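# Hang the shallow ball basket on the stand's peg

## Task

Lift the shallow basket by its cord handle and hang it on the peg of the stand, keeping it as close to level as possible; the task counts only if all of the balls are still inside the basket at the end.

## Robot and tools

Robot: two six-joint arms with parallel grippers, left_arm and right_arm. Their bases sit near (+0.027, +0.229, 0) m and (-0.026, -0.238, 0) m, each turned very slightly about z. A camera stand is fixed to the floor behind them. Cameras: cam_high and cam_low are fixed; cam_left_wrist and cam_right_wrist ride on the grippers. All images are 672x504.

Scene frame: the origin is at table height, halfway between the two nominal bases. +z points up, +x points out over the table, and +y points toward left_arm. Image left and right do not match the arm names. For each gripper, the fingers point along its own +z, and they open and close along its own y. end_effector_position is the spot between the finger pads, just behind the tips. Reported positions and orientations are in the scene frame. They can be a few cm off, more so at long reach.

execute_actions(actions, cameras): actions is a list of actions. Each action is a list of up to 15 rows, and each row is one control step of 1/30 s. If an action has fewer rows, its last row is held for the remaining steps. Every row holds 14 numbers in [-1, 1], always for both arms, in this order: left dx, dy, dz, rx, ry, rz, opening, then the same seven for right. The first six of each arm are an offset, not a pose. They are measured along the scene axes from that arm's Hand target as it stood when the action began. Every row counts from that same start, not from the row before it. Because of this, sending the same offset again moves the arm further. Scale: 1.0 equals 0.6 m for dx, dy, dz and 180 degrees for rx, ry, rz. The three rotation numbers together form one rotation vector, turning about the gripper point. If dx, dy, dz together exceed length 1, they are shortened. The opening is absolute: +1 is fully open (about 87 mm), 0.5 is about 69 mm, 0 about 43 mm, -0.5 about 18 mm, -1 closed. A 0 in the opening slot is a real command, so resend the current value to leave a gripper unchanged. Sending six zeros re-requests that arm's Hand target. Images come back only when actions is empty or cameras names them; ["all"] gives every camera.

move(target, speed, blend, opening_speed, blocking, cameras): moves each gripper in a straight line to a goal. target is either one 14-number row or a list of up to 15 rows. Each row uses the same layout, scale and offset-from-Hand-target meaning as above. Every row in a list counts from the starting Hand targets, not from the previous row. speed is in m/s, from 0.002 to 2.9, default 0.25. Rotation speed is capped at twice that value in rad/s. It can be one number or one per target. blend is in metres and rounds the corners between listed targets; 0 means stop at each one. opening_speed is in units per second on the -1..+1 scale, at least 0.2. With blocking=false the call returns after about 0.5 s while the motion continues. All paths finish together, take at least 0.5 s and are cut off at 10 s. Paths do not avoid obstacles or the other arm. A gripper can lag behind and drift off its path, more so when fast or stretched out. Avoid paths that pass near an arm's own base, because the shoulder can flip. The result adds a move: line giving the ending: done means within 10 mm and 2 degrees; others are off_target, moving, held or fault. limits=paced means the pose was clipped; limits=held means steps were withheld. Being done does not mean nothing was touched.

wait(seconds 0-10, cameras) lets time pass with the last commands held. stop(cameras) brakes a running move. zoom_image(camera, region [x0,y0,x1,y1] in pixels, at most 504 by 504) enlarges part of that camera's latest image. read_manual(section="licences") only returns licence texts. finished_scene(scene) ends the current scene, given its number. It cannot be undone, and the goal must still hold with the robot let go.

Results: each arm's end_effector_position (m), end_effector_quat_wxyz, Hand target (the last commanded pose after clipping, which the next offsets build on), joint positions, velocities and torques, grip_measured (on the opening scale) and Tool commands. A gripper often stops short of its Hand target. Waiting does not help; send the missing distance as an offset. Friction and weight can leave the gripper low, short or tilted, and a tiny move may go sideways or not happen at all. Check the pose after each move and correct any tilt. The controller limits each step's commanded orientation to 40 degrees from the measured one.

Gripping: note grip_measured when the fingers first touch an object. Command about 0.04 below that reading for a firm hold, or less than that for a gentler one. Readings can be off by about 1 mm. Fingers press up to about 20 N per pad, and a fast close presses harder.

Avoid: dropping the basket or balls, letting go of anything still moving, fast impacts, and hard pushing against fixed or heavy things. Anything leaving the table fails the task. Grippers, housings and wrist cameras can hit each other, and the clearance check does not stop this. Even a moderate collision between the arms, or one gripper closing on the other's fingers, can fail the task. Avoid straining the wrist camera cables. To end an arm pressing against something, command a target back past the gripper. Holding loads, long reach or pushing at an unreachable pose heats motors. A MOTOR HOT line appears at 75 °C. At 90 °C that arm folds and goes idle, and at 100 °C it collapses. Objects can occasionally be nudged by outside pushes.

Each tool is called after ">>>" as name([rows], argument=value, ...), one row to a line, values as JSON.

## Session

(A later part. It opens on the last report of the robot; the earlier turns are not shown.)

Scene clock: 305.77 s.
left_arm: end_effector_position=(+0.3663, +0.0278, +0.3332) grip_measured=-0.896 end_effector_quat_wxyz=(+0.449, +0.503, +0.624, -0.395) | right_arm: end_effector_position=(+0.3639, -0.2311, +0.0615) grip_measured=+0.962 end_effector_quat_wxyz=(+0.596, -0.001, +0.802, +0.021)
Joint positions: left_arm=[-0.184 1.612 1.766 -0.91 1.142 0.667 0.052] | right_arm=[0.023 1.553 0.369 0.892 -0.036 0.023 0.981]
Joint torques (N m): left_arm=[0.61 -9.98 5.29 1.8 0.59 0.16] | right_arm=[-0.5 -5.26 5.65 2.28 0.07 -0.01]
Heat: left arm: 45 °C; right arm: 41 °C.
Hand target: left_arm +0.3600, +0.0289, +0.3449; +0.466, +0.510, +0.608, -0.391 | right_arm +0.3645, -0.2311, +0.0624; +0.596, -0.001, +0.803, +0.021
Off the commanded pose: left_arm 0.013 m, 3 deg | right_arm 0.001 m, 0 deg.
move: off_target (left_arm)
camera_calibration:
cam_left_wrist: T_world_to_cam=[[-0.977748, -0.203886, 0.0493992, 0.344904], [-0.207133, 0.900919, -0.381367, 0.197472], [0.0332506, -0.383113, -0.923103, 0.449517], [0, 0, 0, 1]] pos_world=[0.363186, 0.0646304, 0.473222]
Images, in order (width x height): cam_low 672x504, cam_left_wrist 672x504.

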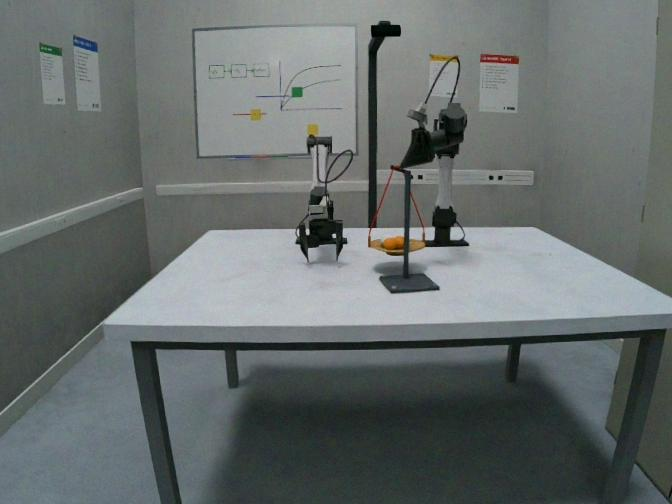

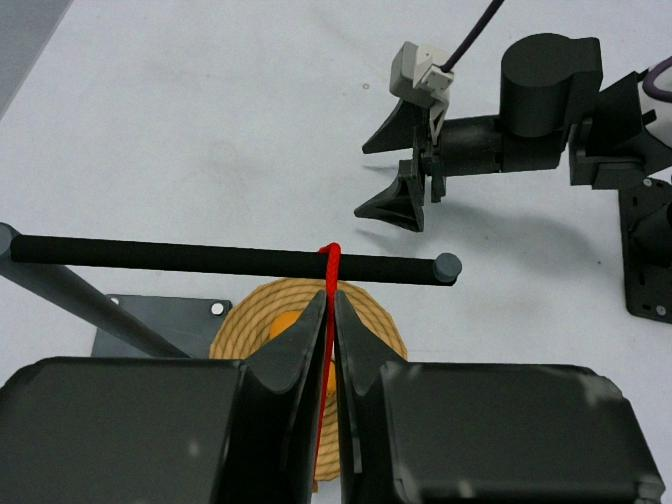

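>>> move([
  [0,0,0,0,0,0,-0.4,0,0,0,0,0,0,1],
  [0.005,0.0467,0.003,0,0,0,-0.4,0,0,0,0,0,0,1],
  [-0.02,0.167,0.05,0,0,0,-0.4,0,0,0,0,0,0,1],
], speed=[0.05,0.05,0.08], blend=[0,0.01,0], opening_speed=0.4, cameras=["all"])

>>> zoom_image(camera="cam_low", region=[320, 130, 460, 270])

>>> zoom_image(camera="cam_left_wrist", region=[150, 100, 500, 450])

Scene clock: 323.23 s.
left_arm: end_effector_position=(+0.3548, +0.1302, +0.3677) grip_measured=-0.400 end_effector_quat_wxyz=(+0.497, +0.475, +0.629, -0.364) | right_arm: end_effector_position=(+0.3639, -0.2311, +0.0615) grip_measured=+0.962 end_effector_quat_wxyz=(+0.596, -0.001, +0.802, +0.021)
Joint positions: left_arm=[0.155 1.685 2.049 -1.544 1.306 1.182 0.3] | right_arm=[0.023 1.553 0.369 0.892 -0.036 0.023 0.981]
Joint torques (N m): left_arm=[0.47 -8.08 5.37 0.85 0.71 0.26] | right_arm=[-0.35 -5.08 5.81 2.33 0.11 0.01]
Heat: left arm: 43 °C; right arm: 41 °C.
Hand target: left_arm +0.3480, +0.1291, +0.3750; +0.466, +0.510, +0.608, -0.391 | right_arm +0.3645, -0.2311, +0.0624; +0.596, -0.001, +0.803, +0.021
Off the commanded pose: left_arm 0.010 m, 7 deg | right_arm 0.001 m, 0 deg.
joint sent to its limit (left arm) — joint 4 (wrist pitch), lower limit. The joint targets are off in orientation, not in position.
move: off_target (left_arm)
camera_calibration:
cam_left_wrist: T_world_to_cam=[[-0.952074, -0.305831, -0.00478285, 0.376792], [-0.274982, 0.862678, -0.424466, 0.160843], [0.133941, -0.402808, -0.905431, 0.481409], [0, 0, 0, 1]] pos_world=[0.338482, 0.170394, 0.505958]
cam_right_wrist: T_world_to_cam=[[0.0261987, -0.999041, -0.0350826, -0.239645], [-0.923456, -0.0107475, -0.383555, 0.377857], [0.38281, 0.0424459, -0.922852, 0.0705266], [0, 0, 0, 1]] pos_world=[0.328215, -0.238348, 0.201607]

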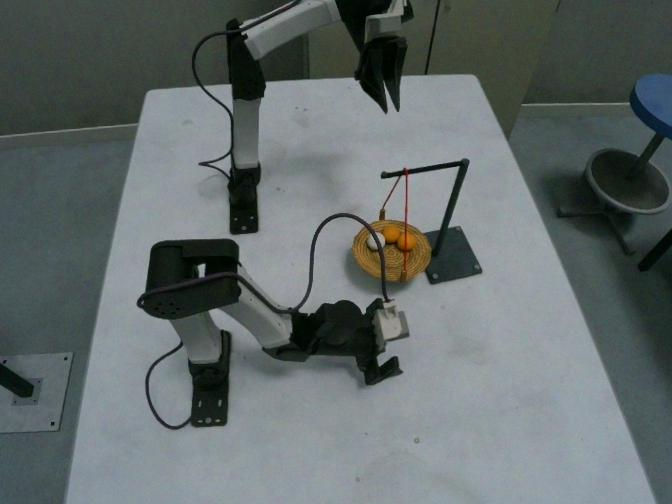

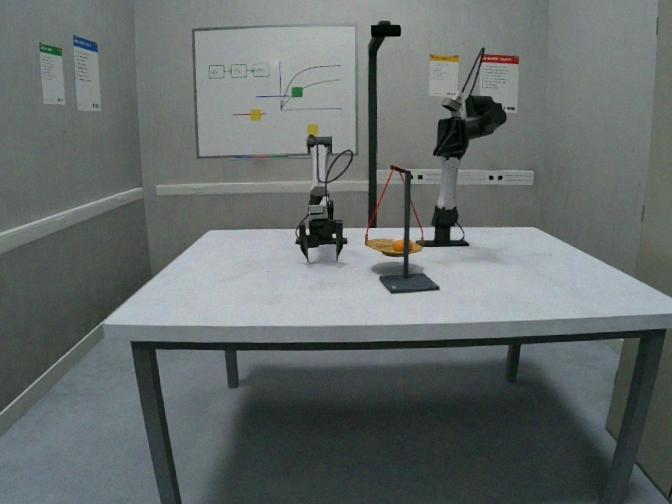

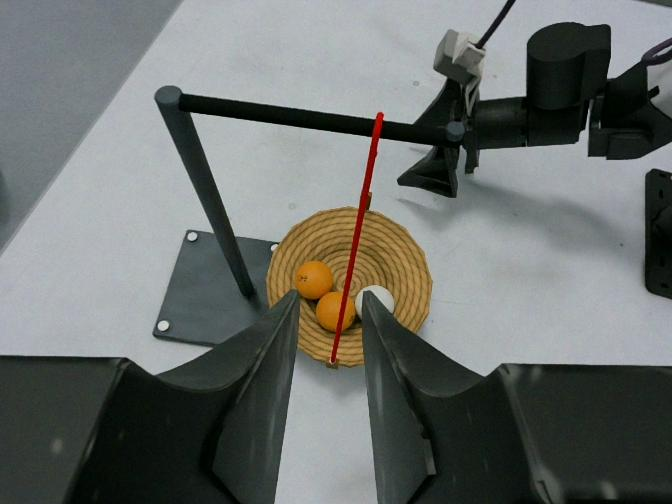

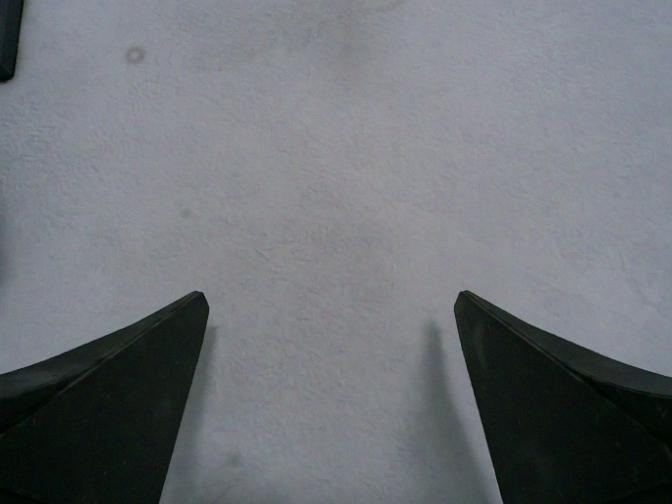

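Scaled by 3.600 from the camera's 672x504 image, which has a finer 960x720 frame.

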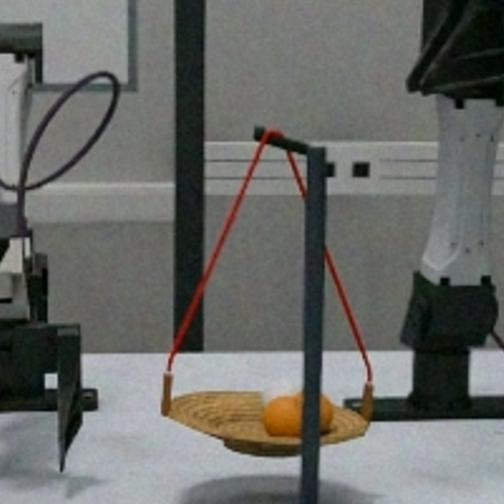

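Scaled by 1.440 from the camera's 672x504 image, which has a finer 960x720 frame.

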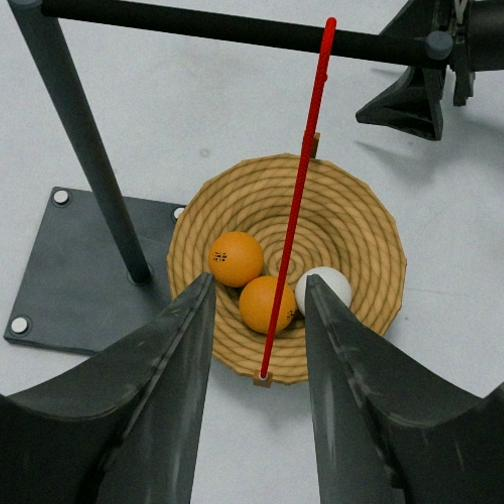

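>>> move(target=[0.0155,-0.122,-0.06,0,0,0,-0.4,0,0,0,0,0,0,1], speed=0.1, cameras=["cam_low","cam_left_wrist"])

>>> zoom_image(camera="cam_left_wrist", region=[230, 180, 430, 380])

>>> zoom_image(camera="cam_low", region=[340, 130, 440, 270])

Scene clock: 373.47 s.
left_arm: end_effector_position=(+0.3623, +0.0556, +0.3332) grip_measured=-0.400 end_effector_quat_wxyz=(+0.457, +0.506, +0.611, -0.402) | right_arm: end_effector_position=(+0.3639, -0.2311, +0.0615) grip_measured=+0.962 end_effector_quat_wxyz=(+0.596, -0.001, +0.802, +0.021)
Joint positions: left_arm=[-0.089 1.625 1.791 -1.07 1.235 0.845 0.3] | right_arm=[0.023 1.553 0.369 0.892 -0.036 0.023 0.981]
Joint torques (N m): left_arm=[-0.01 -9.65 5.01 1.54 0.34 0.04] | right_arm=[-0.58 -5.18 5.87 2.25 0.07 -0.01]
Heat: left arm: 43 °C; right arm: 42 °C.
Hand target: left_arm +0.3573, +0.0559, +0.3390; +0.466, +0.510, +0.608, -0.391 | right_arm +0.3645, -0.2311, +0.0624; +0.596, -0.001, +0.803, +0.021
Off the commanded pose: left_arm 0.008 m, 2 deg | right_arm 0.001 m, 0 deg.
move: done
camera_calibration:
cam_left_wrist: T_world_to_cam=[[-0.981649, -0.186912, 0.0378096, 0.350931], [-0.185928, 0.89403, -0.407603, 0.172968], [0.0423831, -0.407153, -0.912376, 0.454768], [0, 0, 0, 1]] pos_world=[0.357376, 0.0961145, 0.472153]
Images, in order (width x height): cam_low 672x504, cam_left_wrist 672x504.

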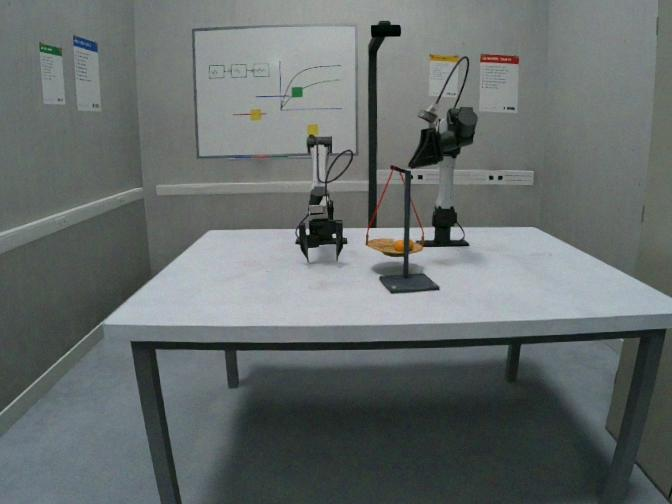

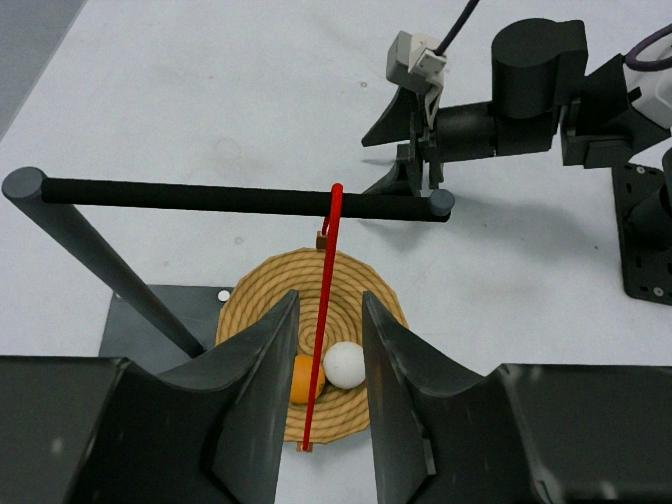

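Scaled by 2.520 from the camera's 672x504 image, which has a finer 960x720 frame.

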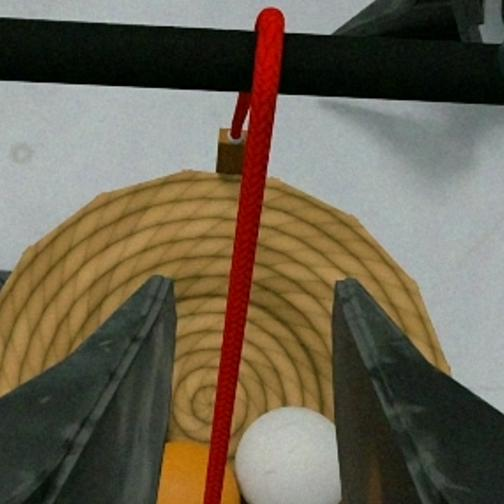

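Scaled by 3.600 from the camera's 672x504 image, which has a finer 960x720 frame.

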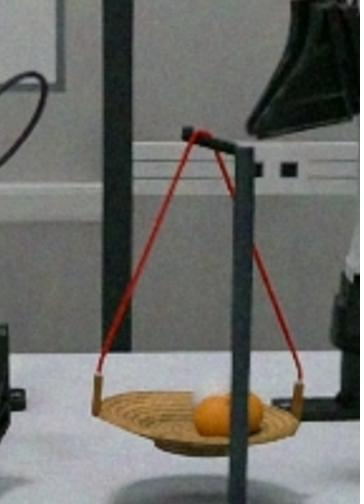

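>>> move(target=[0.004,-0.048,-0.02,0,0,0,-0.4,0,0,0,0,0,0,1], speed=0.05, cameras=["cam_low","cam_left_wrist"])

>>> zoom_image(camera="cam_left_wrist", region=[230, 180, 430, 380])

>>> zoom_image(camera="cam_low", region=[340, 130, 440, 270])

Scene clock: 384.97 s.
left_arm: end_effector_position=(+0.3648, +0.0269, +0.3204) grip_measured=-0.400 end_effector_quat_wxyz=(+0.456, +0.506, +0.612, -0.401) | right_arm: end_effector_position=(+0.3639, -0.2311, +0.0615) grip_measured=+0.962 end_effector_quat_wxyz=(+0.596, -0.001, +0.802, +0.021)
Joint positions: left_arm=[-0.18 1.581 1.659 -0.816 1.169 0.667 0.3] | right_arm=[0.023 1.553 0.369 0.892 -0.036 0.023 0.981]
Joint torques (N m): left_arm=[-0.14 -9.69 5.35 1.75 0.27 0.04] | right_arm=[-0.27 -5.23 5.65 2.34 0.1 0.05]
Heat: left arm: 43 °C; right arm: 42 °C.
Hand target: left_arm +0.3597, +0.0271, +0.3271; +0.466, +0.510, +0.608, -0.391 | right_arm +0.3645, -0.2311, +0.0624; +0.596, -0.001, +0.803, +0.021
Off the commanded pose: left_arm 0.008 m, 2 deg | right_arm 0.001 m, 0 deg.
move: done
camera_calibration:
cam_left_wrist: T_world_to_cam=[[-0.98158, -0.187283, 0.0377512, 0.348515], [-0.186426, 0.895725, -0.403635, 0.192708], [0.0417795, -0.403238, -0.914141, 0.431903], [0, 0, 0, 1]] pos_world=[0.359976, 0.0668176, 0.459447]
Images, in order (width x height): cam_low 672x504, cam_left_wrist 672x504.

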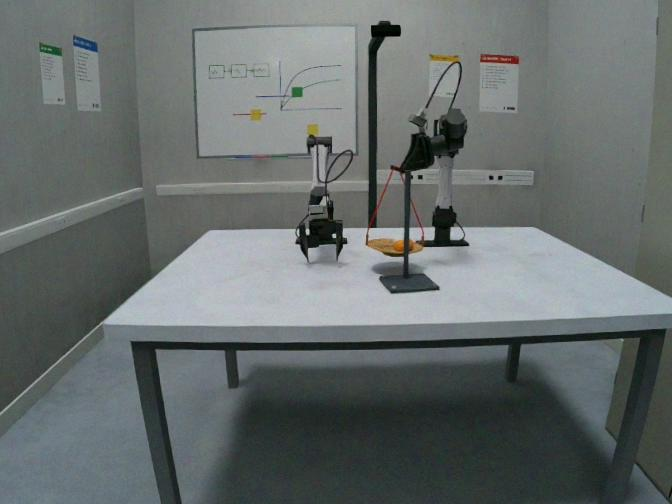

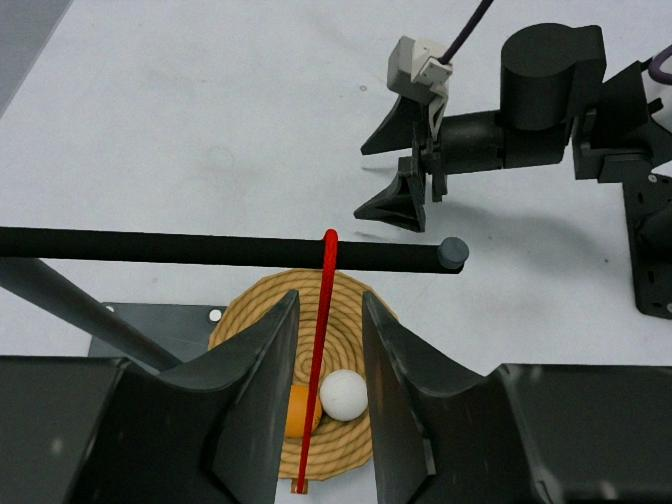

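Scaled by 2.520 from the camera's 672x504 image, which has a finer 960x720 frame.

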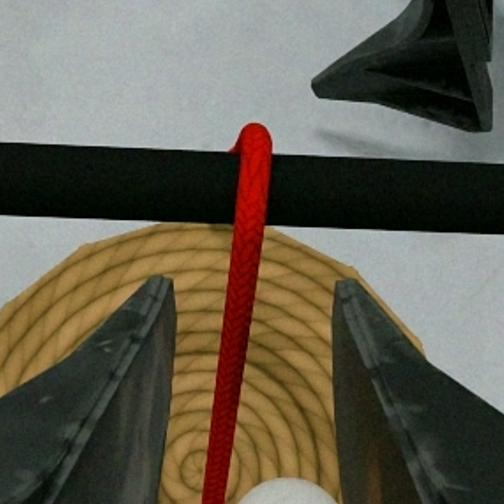

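Scaled by 3.600 from the camera's 672x504 image, which has a finer 960x720 frame.

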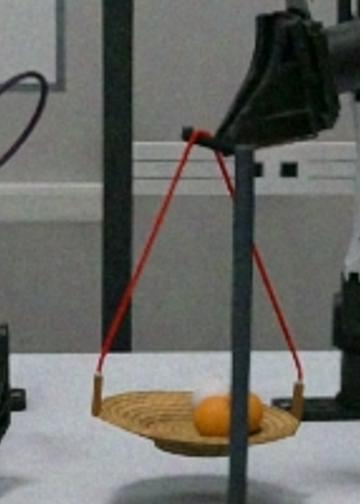

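>>> move([
  [0.005,-0.012,-0.003,0,0,0,-0.4,0,0,0,0,0,0,1],
  [0.005,-0.012,-0.003,0,0,0,-1,0,0,0,0,0,0,1],
], speed=0.05, opening_speed=0.4, cameras=["cam_low","cam_left_wrist"])

>>> zoom_image(camera="cam_left_wrist", region=[230, 180, 430, 380])

>>> zoom_image(camera="cam_low", region=[340, 130, 440, 270])

Scene clock: 396.33 s.
left_arm: end_effector_position=(+0.3670, +0.0202, +0.3203) grip_measured=-0.881 end_effector_quat_wxyz=(+0.458, +0.507, +0.611, -0.399) | right_arm: end_effector_position=(+0.3639, -0.2311, +0.0615) grip_measured=+0.962 end_effector_quat_wxyz=(+0.596, -0.001, +0.802, +0.021)
Joint positions: left_arm=[-0.2 1.581 1.65 -0.769 1.153 0.632 0.059] | right_arm=[0.023 1.553 0.369 0.892 -0.036 0.023 0.981]
Joint torques (N m): left_arm=[-0.25 -9.29 5.34 1.79 0.26 0.05] | right_arm=[-0.39 -5.23 5.78 2.27 0.04 -0.01]
Heat: left arm: 42 °C; right arm: 42 °C.
Hand target: left_arm +0.3627, +0.0199, +0.3253; +0.466, +0.510, +0.608, -0.391 | right_arm +0.3645, -0.2311, +0.0624; +0.596, -0.001, +0.803, +0.021
Off the commanded pose: left_arm 0.007 m, 1 deg | right_arm 0.001 m, 0 deg.
move: done
camera_calibration:
cam_left_wrist: T_world_to_cam=[[-0.981462, -0.188846, 0.0326995, 0.351012], [-0.185757, 0.895299, -0.404887, 0.19933], [0.0471855, -0.403455, -0.913782, 0.427037], [0, 0, 0, 1]] pos_world=[0.361382, 0.060117, 0.459447]
Images, in order (width x height): cam_low 672x504, cam_left_wrist 672x504.

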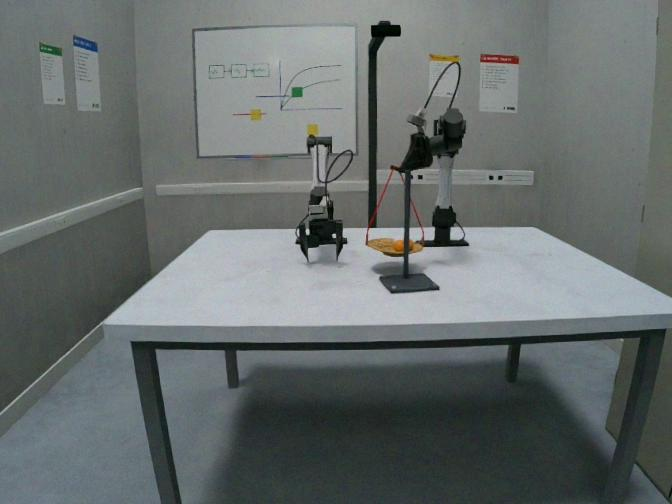

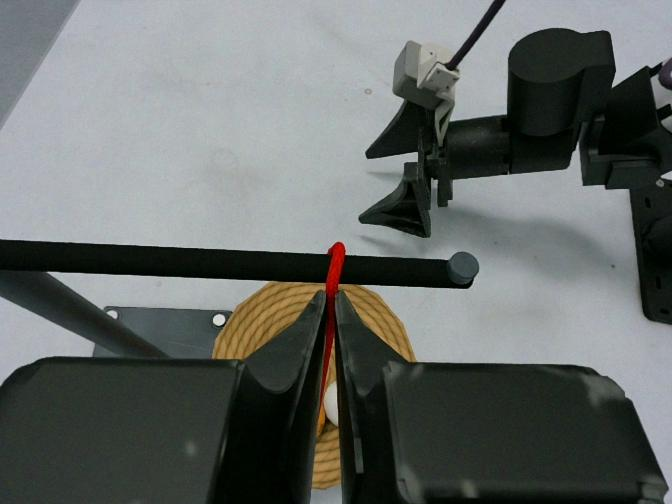

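Scaled by 2.520 from the camera's 672x504 image, which has a finer 960x720 frame.

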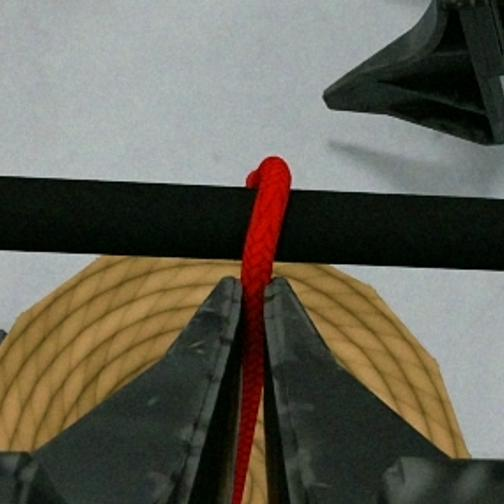

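Scaled by 3.600 from the camera's 672x504 image, which has a finer 960x720 frame.

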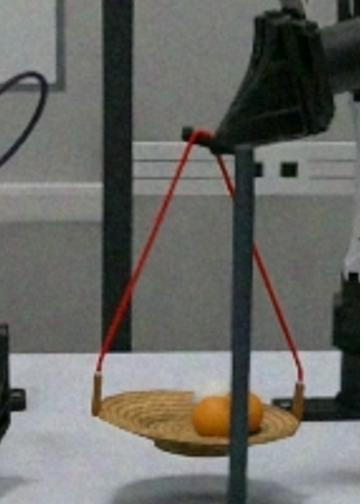

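>>> move(target=[-0.001,0.005,0.013,0,0,0,-1,0,0,0,0,0,0,1], speed=0.02, cameras=["cam_low","cam_left_wrist"])

>>> zoom_image(camera="cam_left_wrist", region=[230, 180, 430, 380])

>>> zoom_image(camera="cam_low", region=[340, 130, 440, 270])

Scene clock: 404.97 s.
left_arm: end_effector_position=(+0.3661, +0.0203, +0.3196) grip_measured=-0.881 end_effector_quat_wxyz=(+0.456, +0.506, +0.613, -0.401) | right_arm: end_effector_position=(+0.3639, -0.2311, +0.0615) grip_measured=+0.962 end_effector_quat_wxyz=(+0.596, -0.001, +0.802, +0.021)
Joint positions: left_arm=[-0.2 1.581 1.65 -0.776 1.153 0.632 0.059] | right_arm=[0.023 1.553 0.369 0.892 -0.036 0.023 0.981]
Joint torques (N m): left_arm=[0.47 -8.76 8.53 1.43 0.32 0.15] | right_arm=[-0.31 -5.23 5.71 2.32 0.04 0.03]
Heat: left arm: 42 °C; right arm: 42 °C.
Hand target: left_arm +0.3620, +0.0229, +0.3331; +0.466, +0.510, +0.608, -0.391 | right_arm +0.3645, -0.2311, +0.0624; +0.596, -0.001, +0.803, +0.021
Off the commanded pose: left_arm 0.014 m, 2 deg | right_arm 0.001 m, 0 deg.
move: off_target (left_arm)
camera_calibration:
cam_left_wrist: T_world_to_cam=[[-0.981212, -0.188933, 0.0390787, 0.348117], [-0.18851, 0.89574, -0.402633, 0.198999], [0.0410661, -0.402435, -0.914527, 0.428885], [0, 0, 0, 1]] pos_world=[0.361477, 0.0601179, 0.458747]
Images, in order (width x height): cam_low 672x504, cam_left_wrist 672x504.

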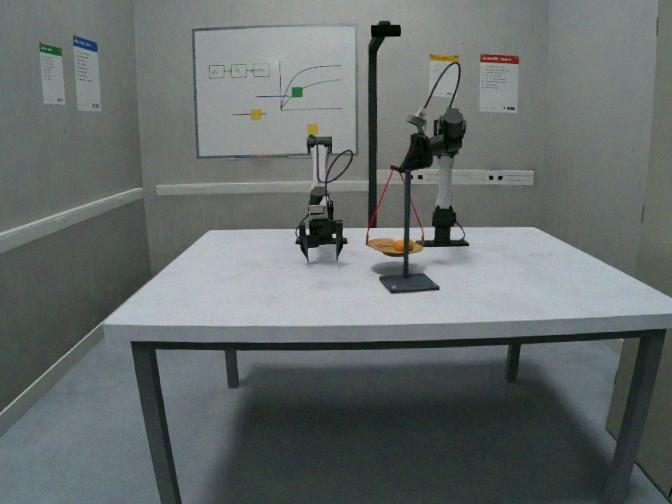

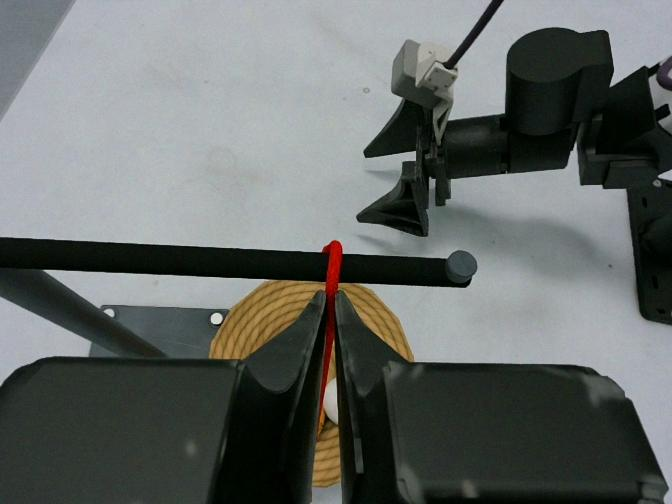

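Scaled by 2.520 from the camera's 672x504 image, which has a finer 960x720 frame.

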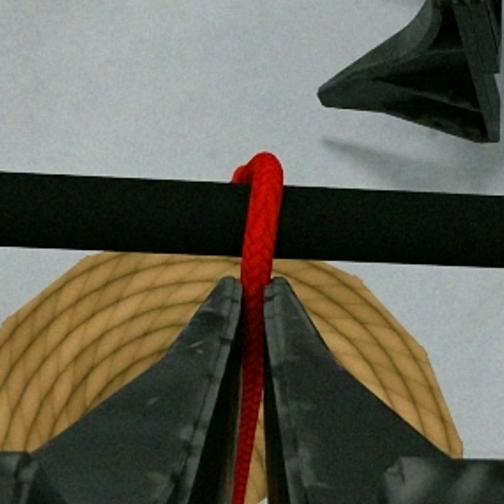

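Scaled by 3.600 from the camera's 672x504 image, which has a finer 960x720 frame.

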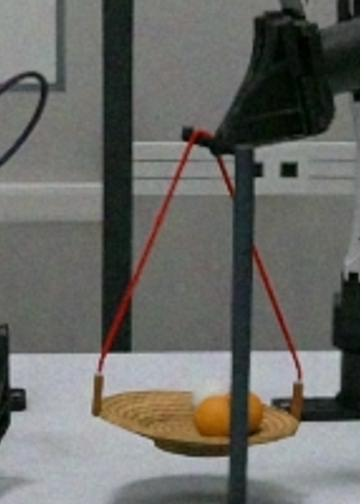

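>>> move(target=[0.0,0.002,0.006,0,0,0,-1,0,0,0,0,0,0,1], speed=0.02)

Scene clock: 409.57 s.
left_arm: end_effector_position=(+0.3630, +0.0209, +0.3217) grip_measured=-0.881 end_effector_quat_wxyz=(+0.451, +0.504, +0.617, -0.403) | right_arm: end_effector_position=(+0.3639, -0.2311, +0.0615) grip_measured=+0.962 end_effector_quat_wxyz=(+0.596, -0.001, +0.802, +0.021)
Joint positions: left_arm=[-0.2 1.581 1.665 -0.806 1.153 0.632 0.059] | right_arm=[0.023 1.553 0.369 0.892 -0.036 0.023 0.981]
Joint torques (N m): left_arm=[0.76 -8.27 9.05 1.48 0.35 0.22] | right_arm=[-0.47 -5.29 5.79 2.27 0.05 0.04]
Heat: left arm: 44 °C; right arm: 43 °C.
Hand target: left_arm +0.3620, +0.0241, +0.3366; +0.466, +0.510, +0.608, -0.391 | right_arm +0.3645, -0.2311, +0.0624; +0.596, -0.001, +0.803, +0.021
Off the commanded pose: left_arm 0.015 m, 3 deg | right_arm 0.001 m, 0 deg.
move: off_target (left_arm)

>>> move(target=[0.0,0.002,0.006,0,0,0,-1,0,0,0,0,0,0,1], speed=0.02, cameras=["cam_low","cam_left_wrist"])

>>> zoom_image(camera="cam_left_wrist", region=[230, 180, 430, 380])

>>> zoom_image(camera="cam_low", region=[340, 130, 440, 270])

Scene clock: 414.17 s.
left_arm: end_effector_position=(+0.3621, +0.0228, +0.3264) grip_measured=-0.881 end_effector_quat_wxyz=(+0.452, +0.503, +0.618, -0.402) | right_arm: end_effector_position=(+0.3639, -0.2311, +0.0615) grip_measured=+0.962 end_effector_quat_wxyz=(+0.596, -0.001, +0.802, +0.021)
Joint positions: left_arm=[-0.196 1.581 1.686 -0.829 1.153 0.636 0.059] | right_arm=[0.023 1.553 0.369 0.892 -0.036 0.023 0.981]
Joint torques (N m): left_arm=[0.72 -7.66 9.17 1.52 0.39 0.25] | right_arm=[-0.46 -5.22 5.56 2.29 0.09 0.02]
Heat: left arm: 44 °C; right arm: 43 °C.
Hand target: left_arm +0.3620, +0.0252, +0.3402; +0.466, +0.510, +0.608, -0.391 | right_arm +0.3645, -0.2311, +0.0624; +0.596, -0.001, +0.803, +0.021
Off the commanded pose: left_arm 0.014 m, 3 deg | right_arm 0.001 m, 0 deg.
move: off_target (left_arm)
camera_calibration:
cam_left_wrist: T_world_to_cam=[[-0.97996, -0.192498, 0.0512115, 0.339959], [-0.196843, 0.896459, -0.397007, 0.200026], [0.030514, -0.399131, -0.916386, 0.440691], [0, 0, 0, 1]] pos_world=[0.359072, 0.0620197, 0.465845]
Images, in order (width x height): cam_low 672x504, cam_left_wrist 672x504.

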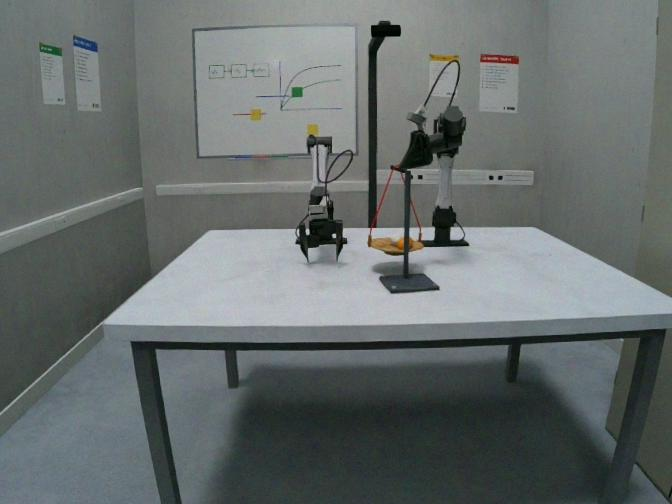

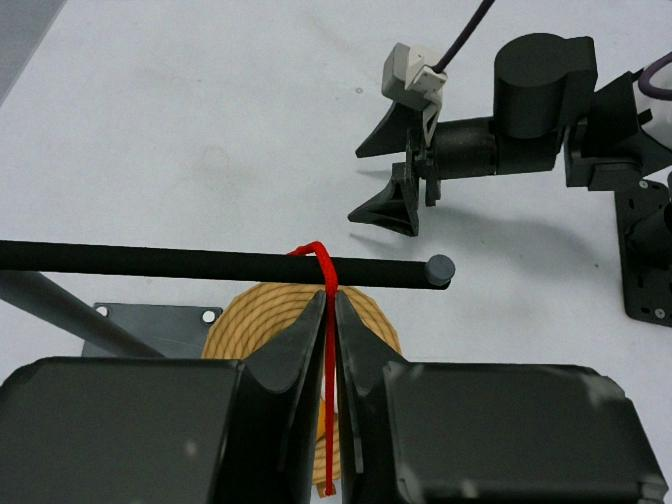

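Scaled by 2.520 from the camera's 672x504 image, which has a finer 960x720 frame.

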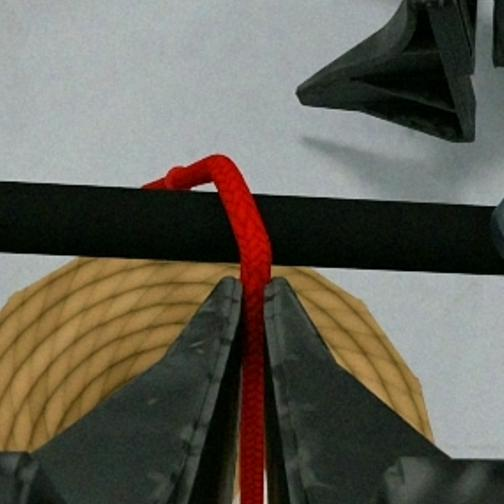

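Scaled by 3.600 from the camera's 672x504 image, which has a finer 960x720 frame.

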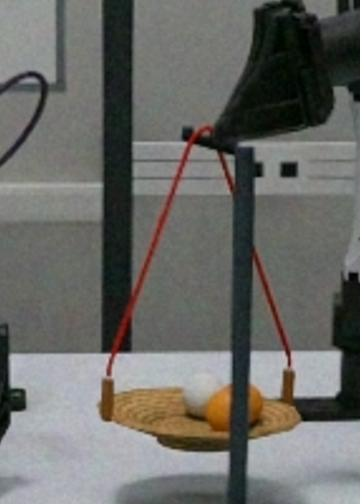

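>>> wait(seconds=1.5, cameras=["cam_low","cam_left_wrist"])

>>> zoom_image(camera="cam_left_wrist", region=[230, 180, 430, 380])

>>> zoom_image(camera="cam_low", region=[340, 130, 440, 270])

Scene clock: 423.00 s.
left_arm: end_effector_position=(+0.3620, +0.0228, +0.3264) grip_measured=-0.881 end_effector_quat_wxyz=(+0.451, +0.503, +0.618, -0.402) | right_arm: end_effector_position=(+0.3639, -0.2311, +0.0615) grip_measured=+0.962 end_effector_quat_wxyz=(+0.596, -0.001, +0.802, +0.021)
Joint positions: left_arm=[-0.196 1.581 1.686 -0.83 1.153 0.636 0.059] | right_arm=[0.023 1.553 0.369 0.892 -0.036 0.023 0.981]
Joint torques (N m): left_arm=[0.72 -7.66 9.17 1.51 0.39 0.25] | right_arm=[-0.34 -5.39 5.82 2.24 0.09 0.02]
Heat: left arm: 46 °C; right arm: 43 °C.
Hand target: left_arm +0.3620, +0.0252, +0.3402; +0.466, +0.510, +0.608, -0.391 | right_arm +0.3645, -0.2311, +0.0624; +0.596, -0.001, +0.803, +0.021
Tool commands: left_gripper/opening=-1.0 right_gripper/opening=+1.0
Off the commanded pose: left_arm 0.014 m, 3 deg | right_arm 0.001 m, 0 deg.
wait: 1.50 s; at rest from the start
camera_calibration:
cam_left_wrist: T_world_to_cam=[[-0.979951, -0.192467, 0.0514984, 0.339825], [-0.196933, 0.896501, -0.396866, 0.199951], [0.030215, -0.399051, -0.916431, 0.440722], [0, 0, 0, 1]] pos_world=[0.359072, 0.0620198, 0.465745]
Images, in order (width x height): cam_low 672x504, cam_left_wrist 672x504.

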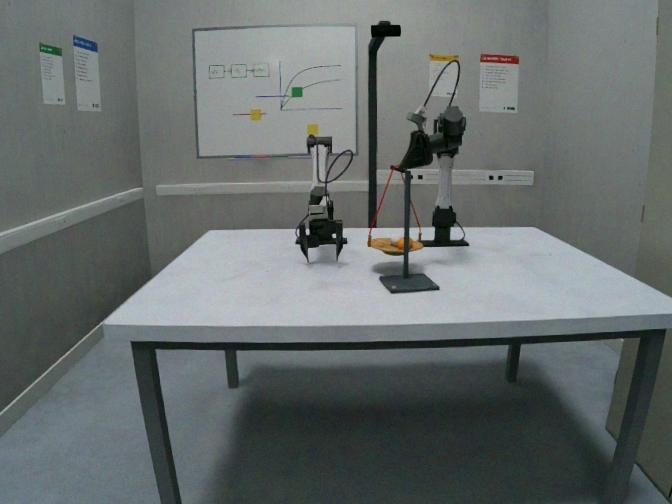

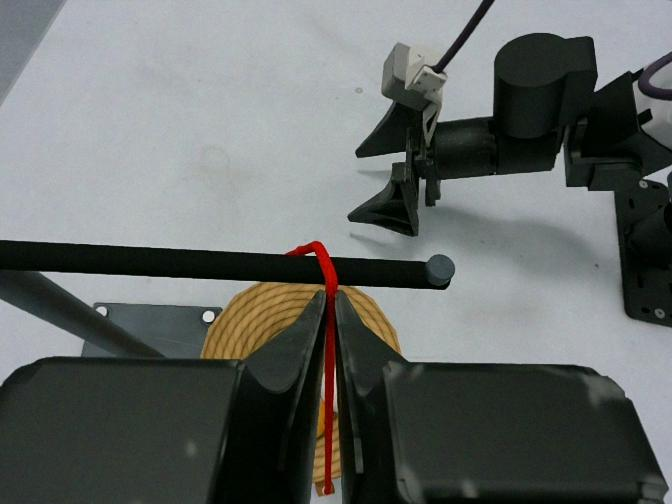

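Scaled by 2.520 from the camera's 672x504 image, which has a finer 960x720 frame.

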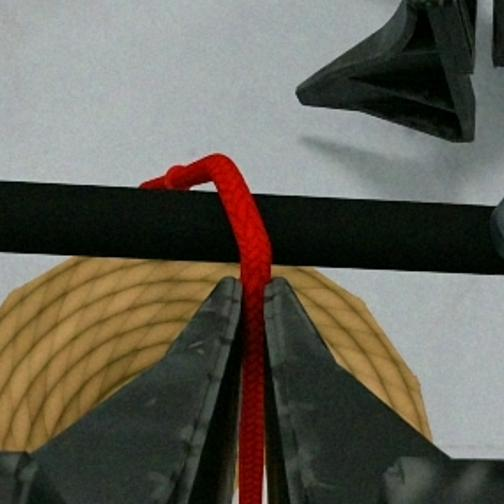

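Scaled by 3.600 from the camera's 672x504 image, which has a finer 960x720 frame.

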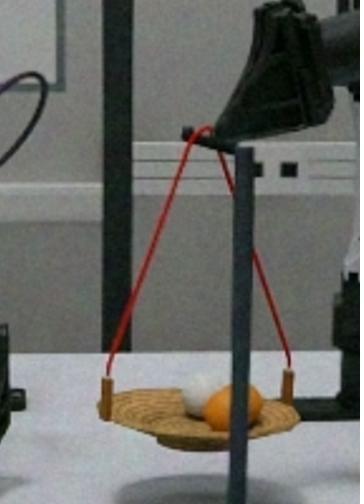

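>>> move(target=[-0.01,0.0015,0.058,0,0,0,-1,0,0,0,0,0,0,1], speed=0.03, cameras=["cam_low","cam_left_wrist"])

>>> zoom_image(camera="cam_left_wrist", region=[230, 180, 430, 380])

>>> zoom_image(camera="cam_low", region=[340, 130, 440, 270])

Scene clock: 463.93 s.
left_arm: end_effector_position=(+0.3503, +0.0249, +0.3697) grip_measured=-0.881 end_effector_quat_wxyz=(+0.458, +0.506, +0.614, -0.397) | right_arm: end_effector_position=(+0.3639, -0.2311, +0.0615) grip_measured=+0.962 end_effector_quat_wxyz=(+0.596, -0.001, +0.802, +0.021)
Joint positions: left_arm=[-0.196 1.599 1.886 -0.993 1.15 0.636 0.059] | right_arm=[0.023 1.553 0.369 0.892 -0.036 0.023 0.981]
Joint torques (N m): left_arm=[0.75 -5.03 8.7 1.61 0.41 0.24] | right_arm=[-0.24 -5.44 5.86 2.24 0.11 -0.01]
Heat: left arm: 51 °C; right arm: 43 °C.
Hand target: left_arm +0.3561, +0.0261, +0.3750; +0.466, +0.510, +0.608, -0.391 | right_arm +0.3645, -0.2311, +0.0624; +0.596, -0.001, +0.803, +0.021
Off the commanded pose: left_arm 0.008 m, 1 deg | right_arm 0.001 m, 0 deg.
move: done
camera_calibration:
cam_left_wrist: T_world_to_cam=[[-0.980427, -0.194079, 0.033126, 0.333487], [-0.190856, 0.895531, -0.401993, 0.212669], [0.0483527, -0.400446, -0.915044, 0.474839], [0, 0, 0, 1]] pos_world=[0.344589, 0.0644182, 0.508943]
Images, in order (width x height): cam_low 672x504, cam_left_wrist 672x504.

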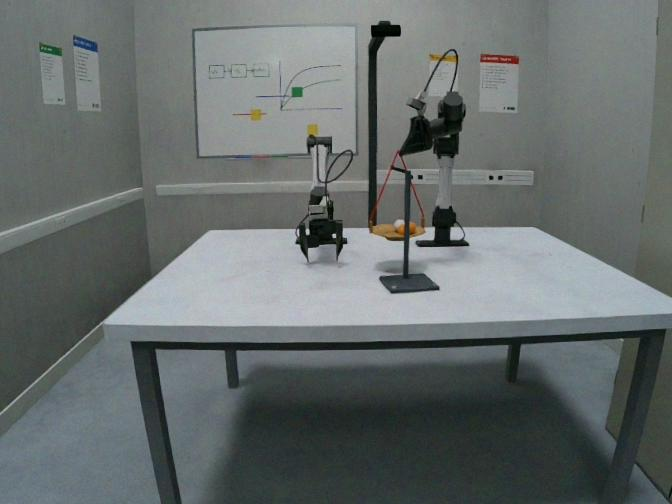

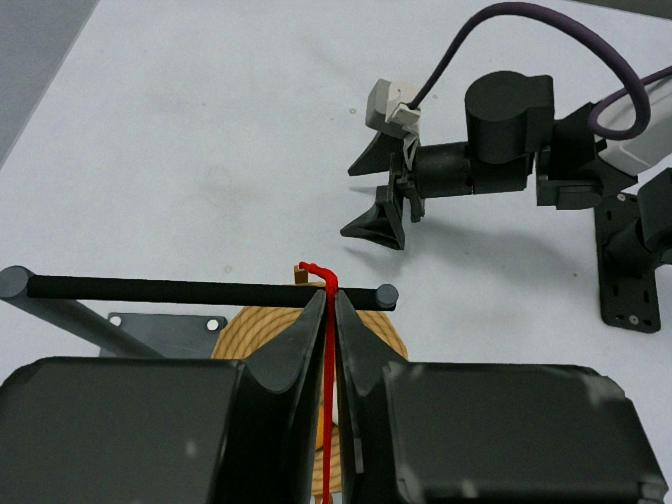

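Scaled by 2.520 from the camera's 672x504 image, which has a finer 960x720 frame.

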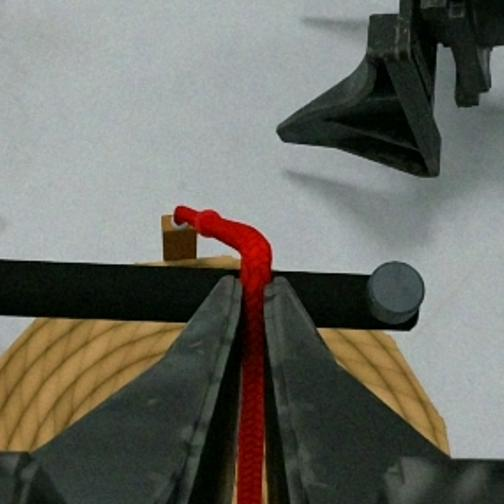

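Scaled by 3.600 from the camera's 672x504 image, which has a finer 960x720 frame.

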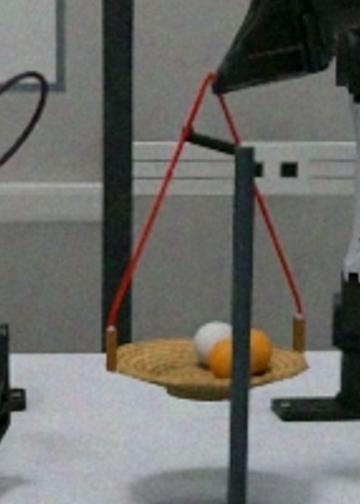

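>>> move([
  [0.0132,-0.0222,0.0042,0,0,0,-1,0,0,0,0,0,0,1],
  [0.0132,-0.0222,-0.0183,0,0,0,-1,0,0,0,0,0,0,1],
], speed=0.03, cameras=["cam_low","cam_left_wrist"])

>>> zoom_image(camera="cam_left_wrist", region=[230, 180, 430, 380])

>>> zoom_image(camera="cam_low", region=[340, 130, 440, 270])

Scene clock: 523.90 s.
left_arm: end_effector_position=(+0.3645, +0.0154, +0.3599) grip_measured=-0.881 end_effector_quat_wxyz=(+0.458, +0.506, +0.616, -0.393) | right_arm: end_effector_position=(+0.3639, -0.2311, +0.0615) grip_measured=+0.962 end_effector_quat_wxyz=(+0.596, -0.001, +0.802, +0.021)
Joint positions: left_arm=[-0.221 1.628 1.87 -0.918 1.121 0.604 0.059] | right_arm=[0.023 1.553 0.369 0.892 -0.036 0.023 0.981]
Joint torques (N m): left_arm=[-0.29 -7.77 5.5 1.98 0.39 0.02] | right_arm=[-0.39 -5.37 5.65 2.36 0.09 0.03]
Heat: left arm: 57 °C; right arm: 43 °C.
Hand target: left_arm +0.3640, +0.0128, +0.3640; +0.466, +0.510, +0.608, -0.391 | right_arm +0.3645, -0.2311, +0.0624; +0.596, -0.001, +0.803, +0.021
Off the commanded pose: left_arm 0.005 m, 1 deg | right_arm 0.001 m, 0 deg.
move: done
camera_calibration:
cam_left_wrist: T_world_to_cam=[[-0.979355, -0.199992, 0.0294568, 0.346934], [-0.19518, 0.897562, -0.395332, 0.219154], [0.0526238, -0.392919, -0.918066, 0.460765], [0, 0, 0, 1]] pos_world=[0.358298, 0.053723, 0.499431]
Images, in order (width x height): cam_low 672x504, cam_left_wrist 672x504.

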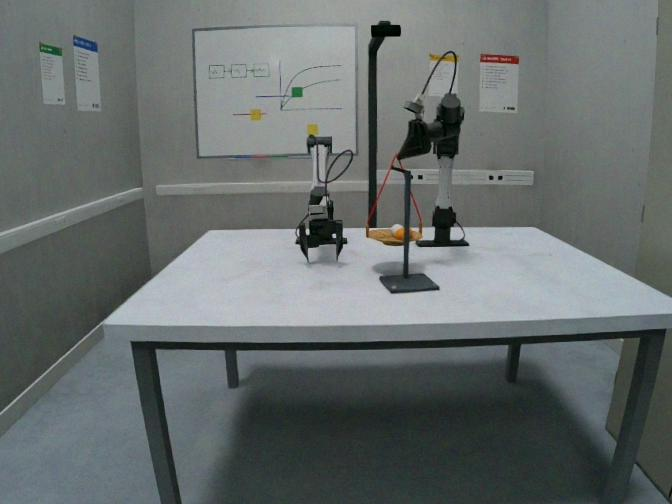

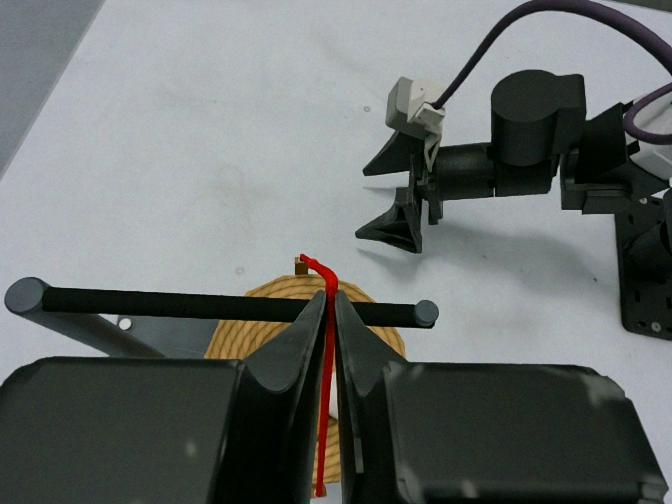

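Scaled by 2.520 from the camera's 672x504 image, which has a finer 960x720 frame.

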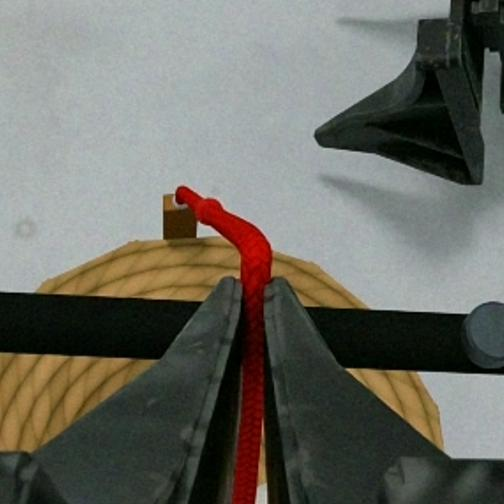

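Scaled by 3.600 from the camera's 672x504 image, which has a finer 960x720 frame.

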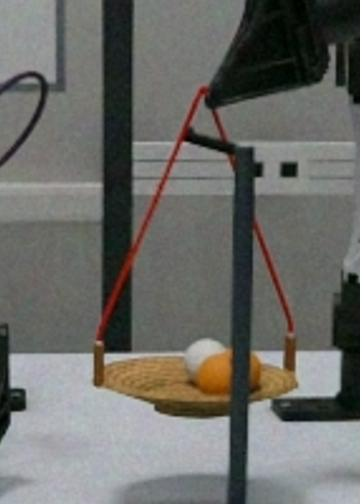

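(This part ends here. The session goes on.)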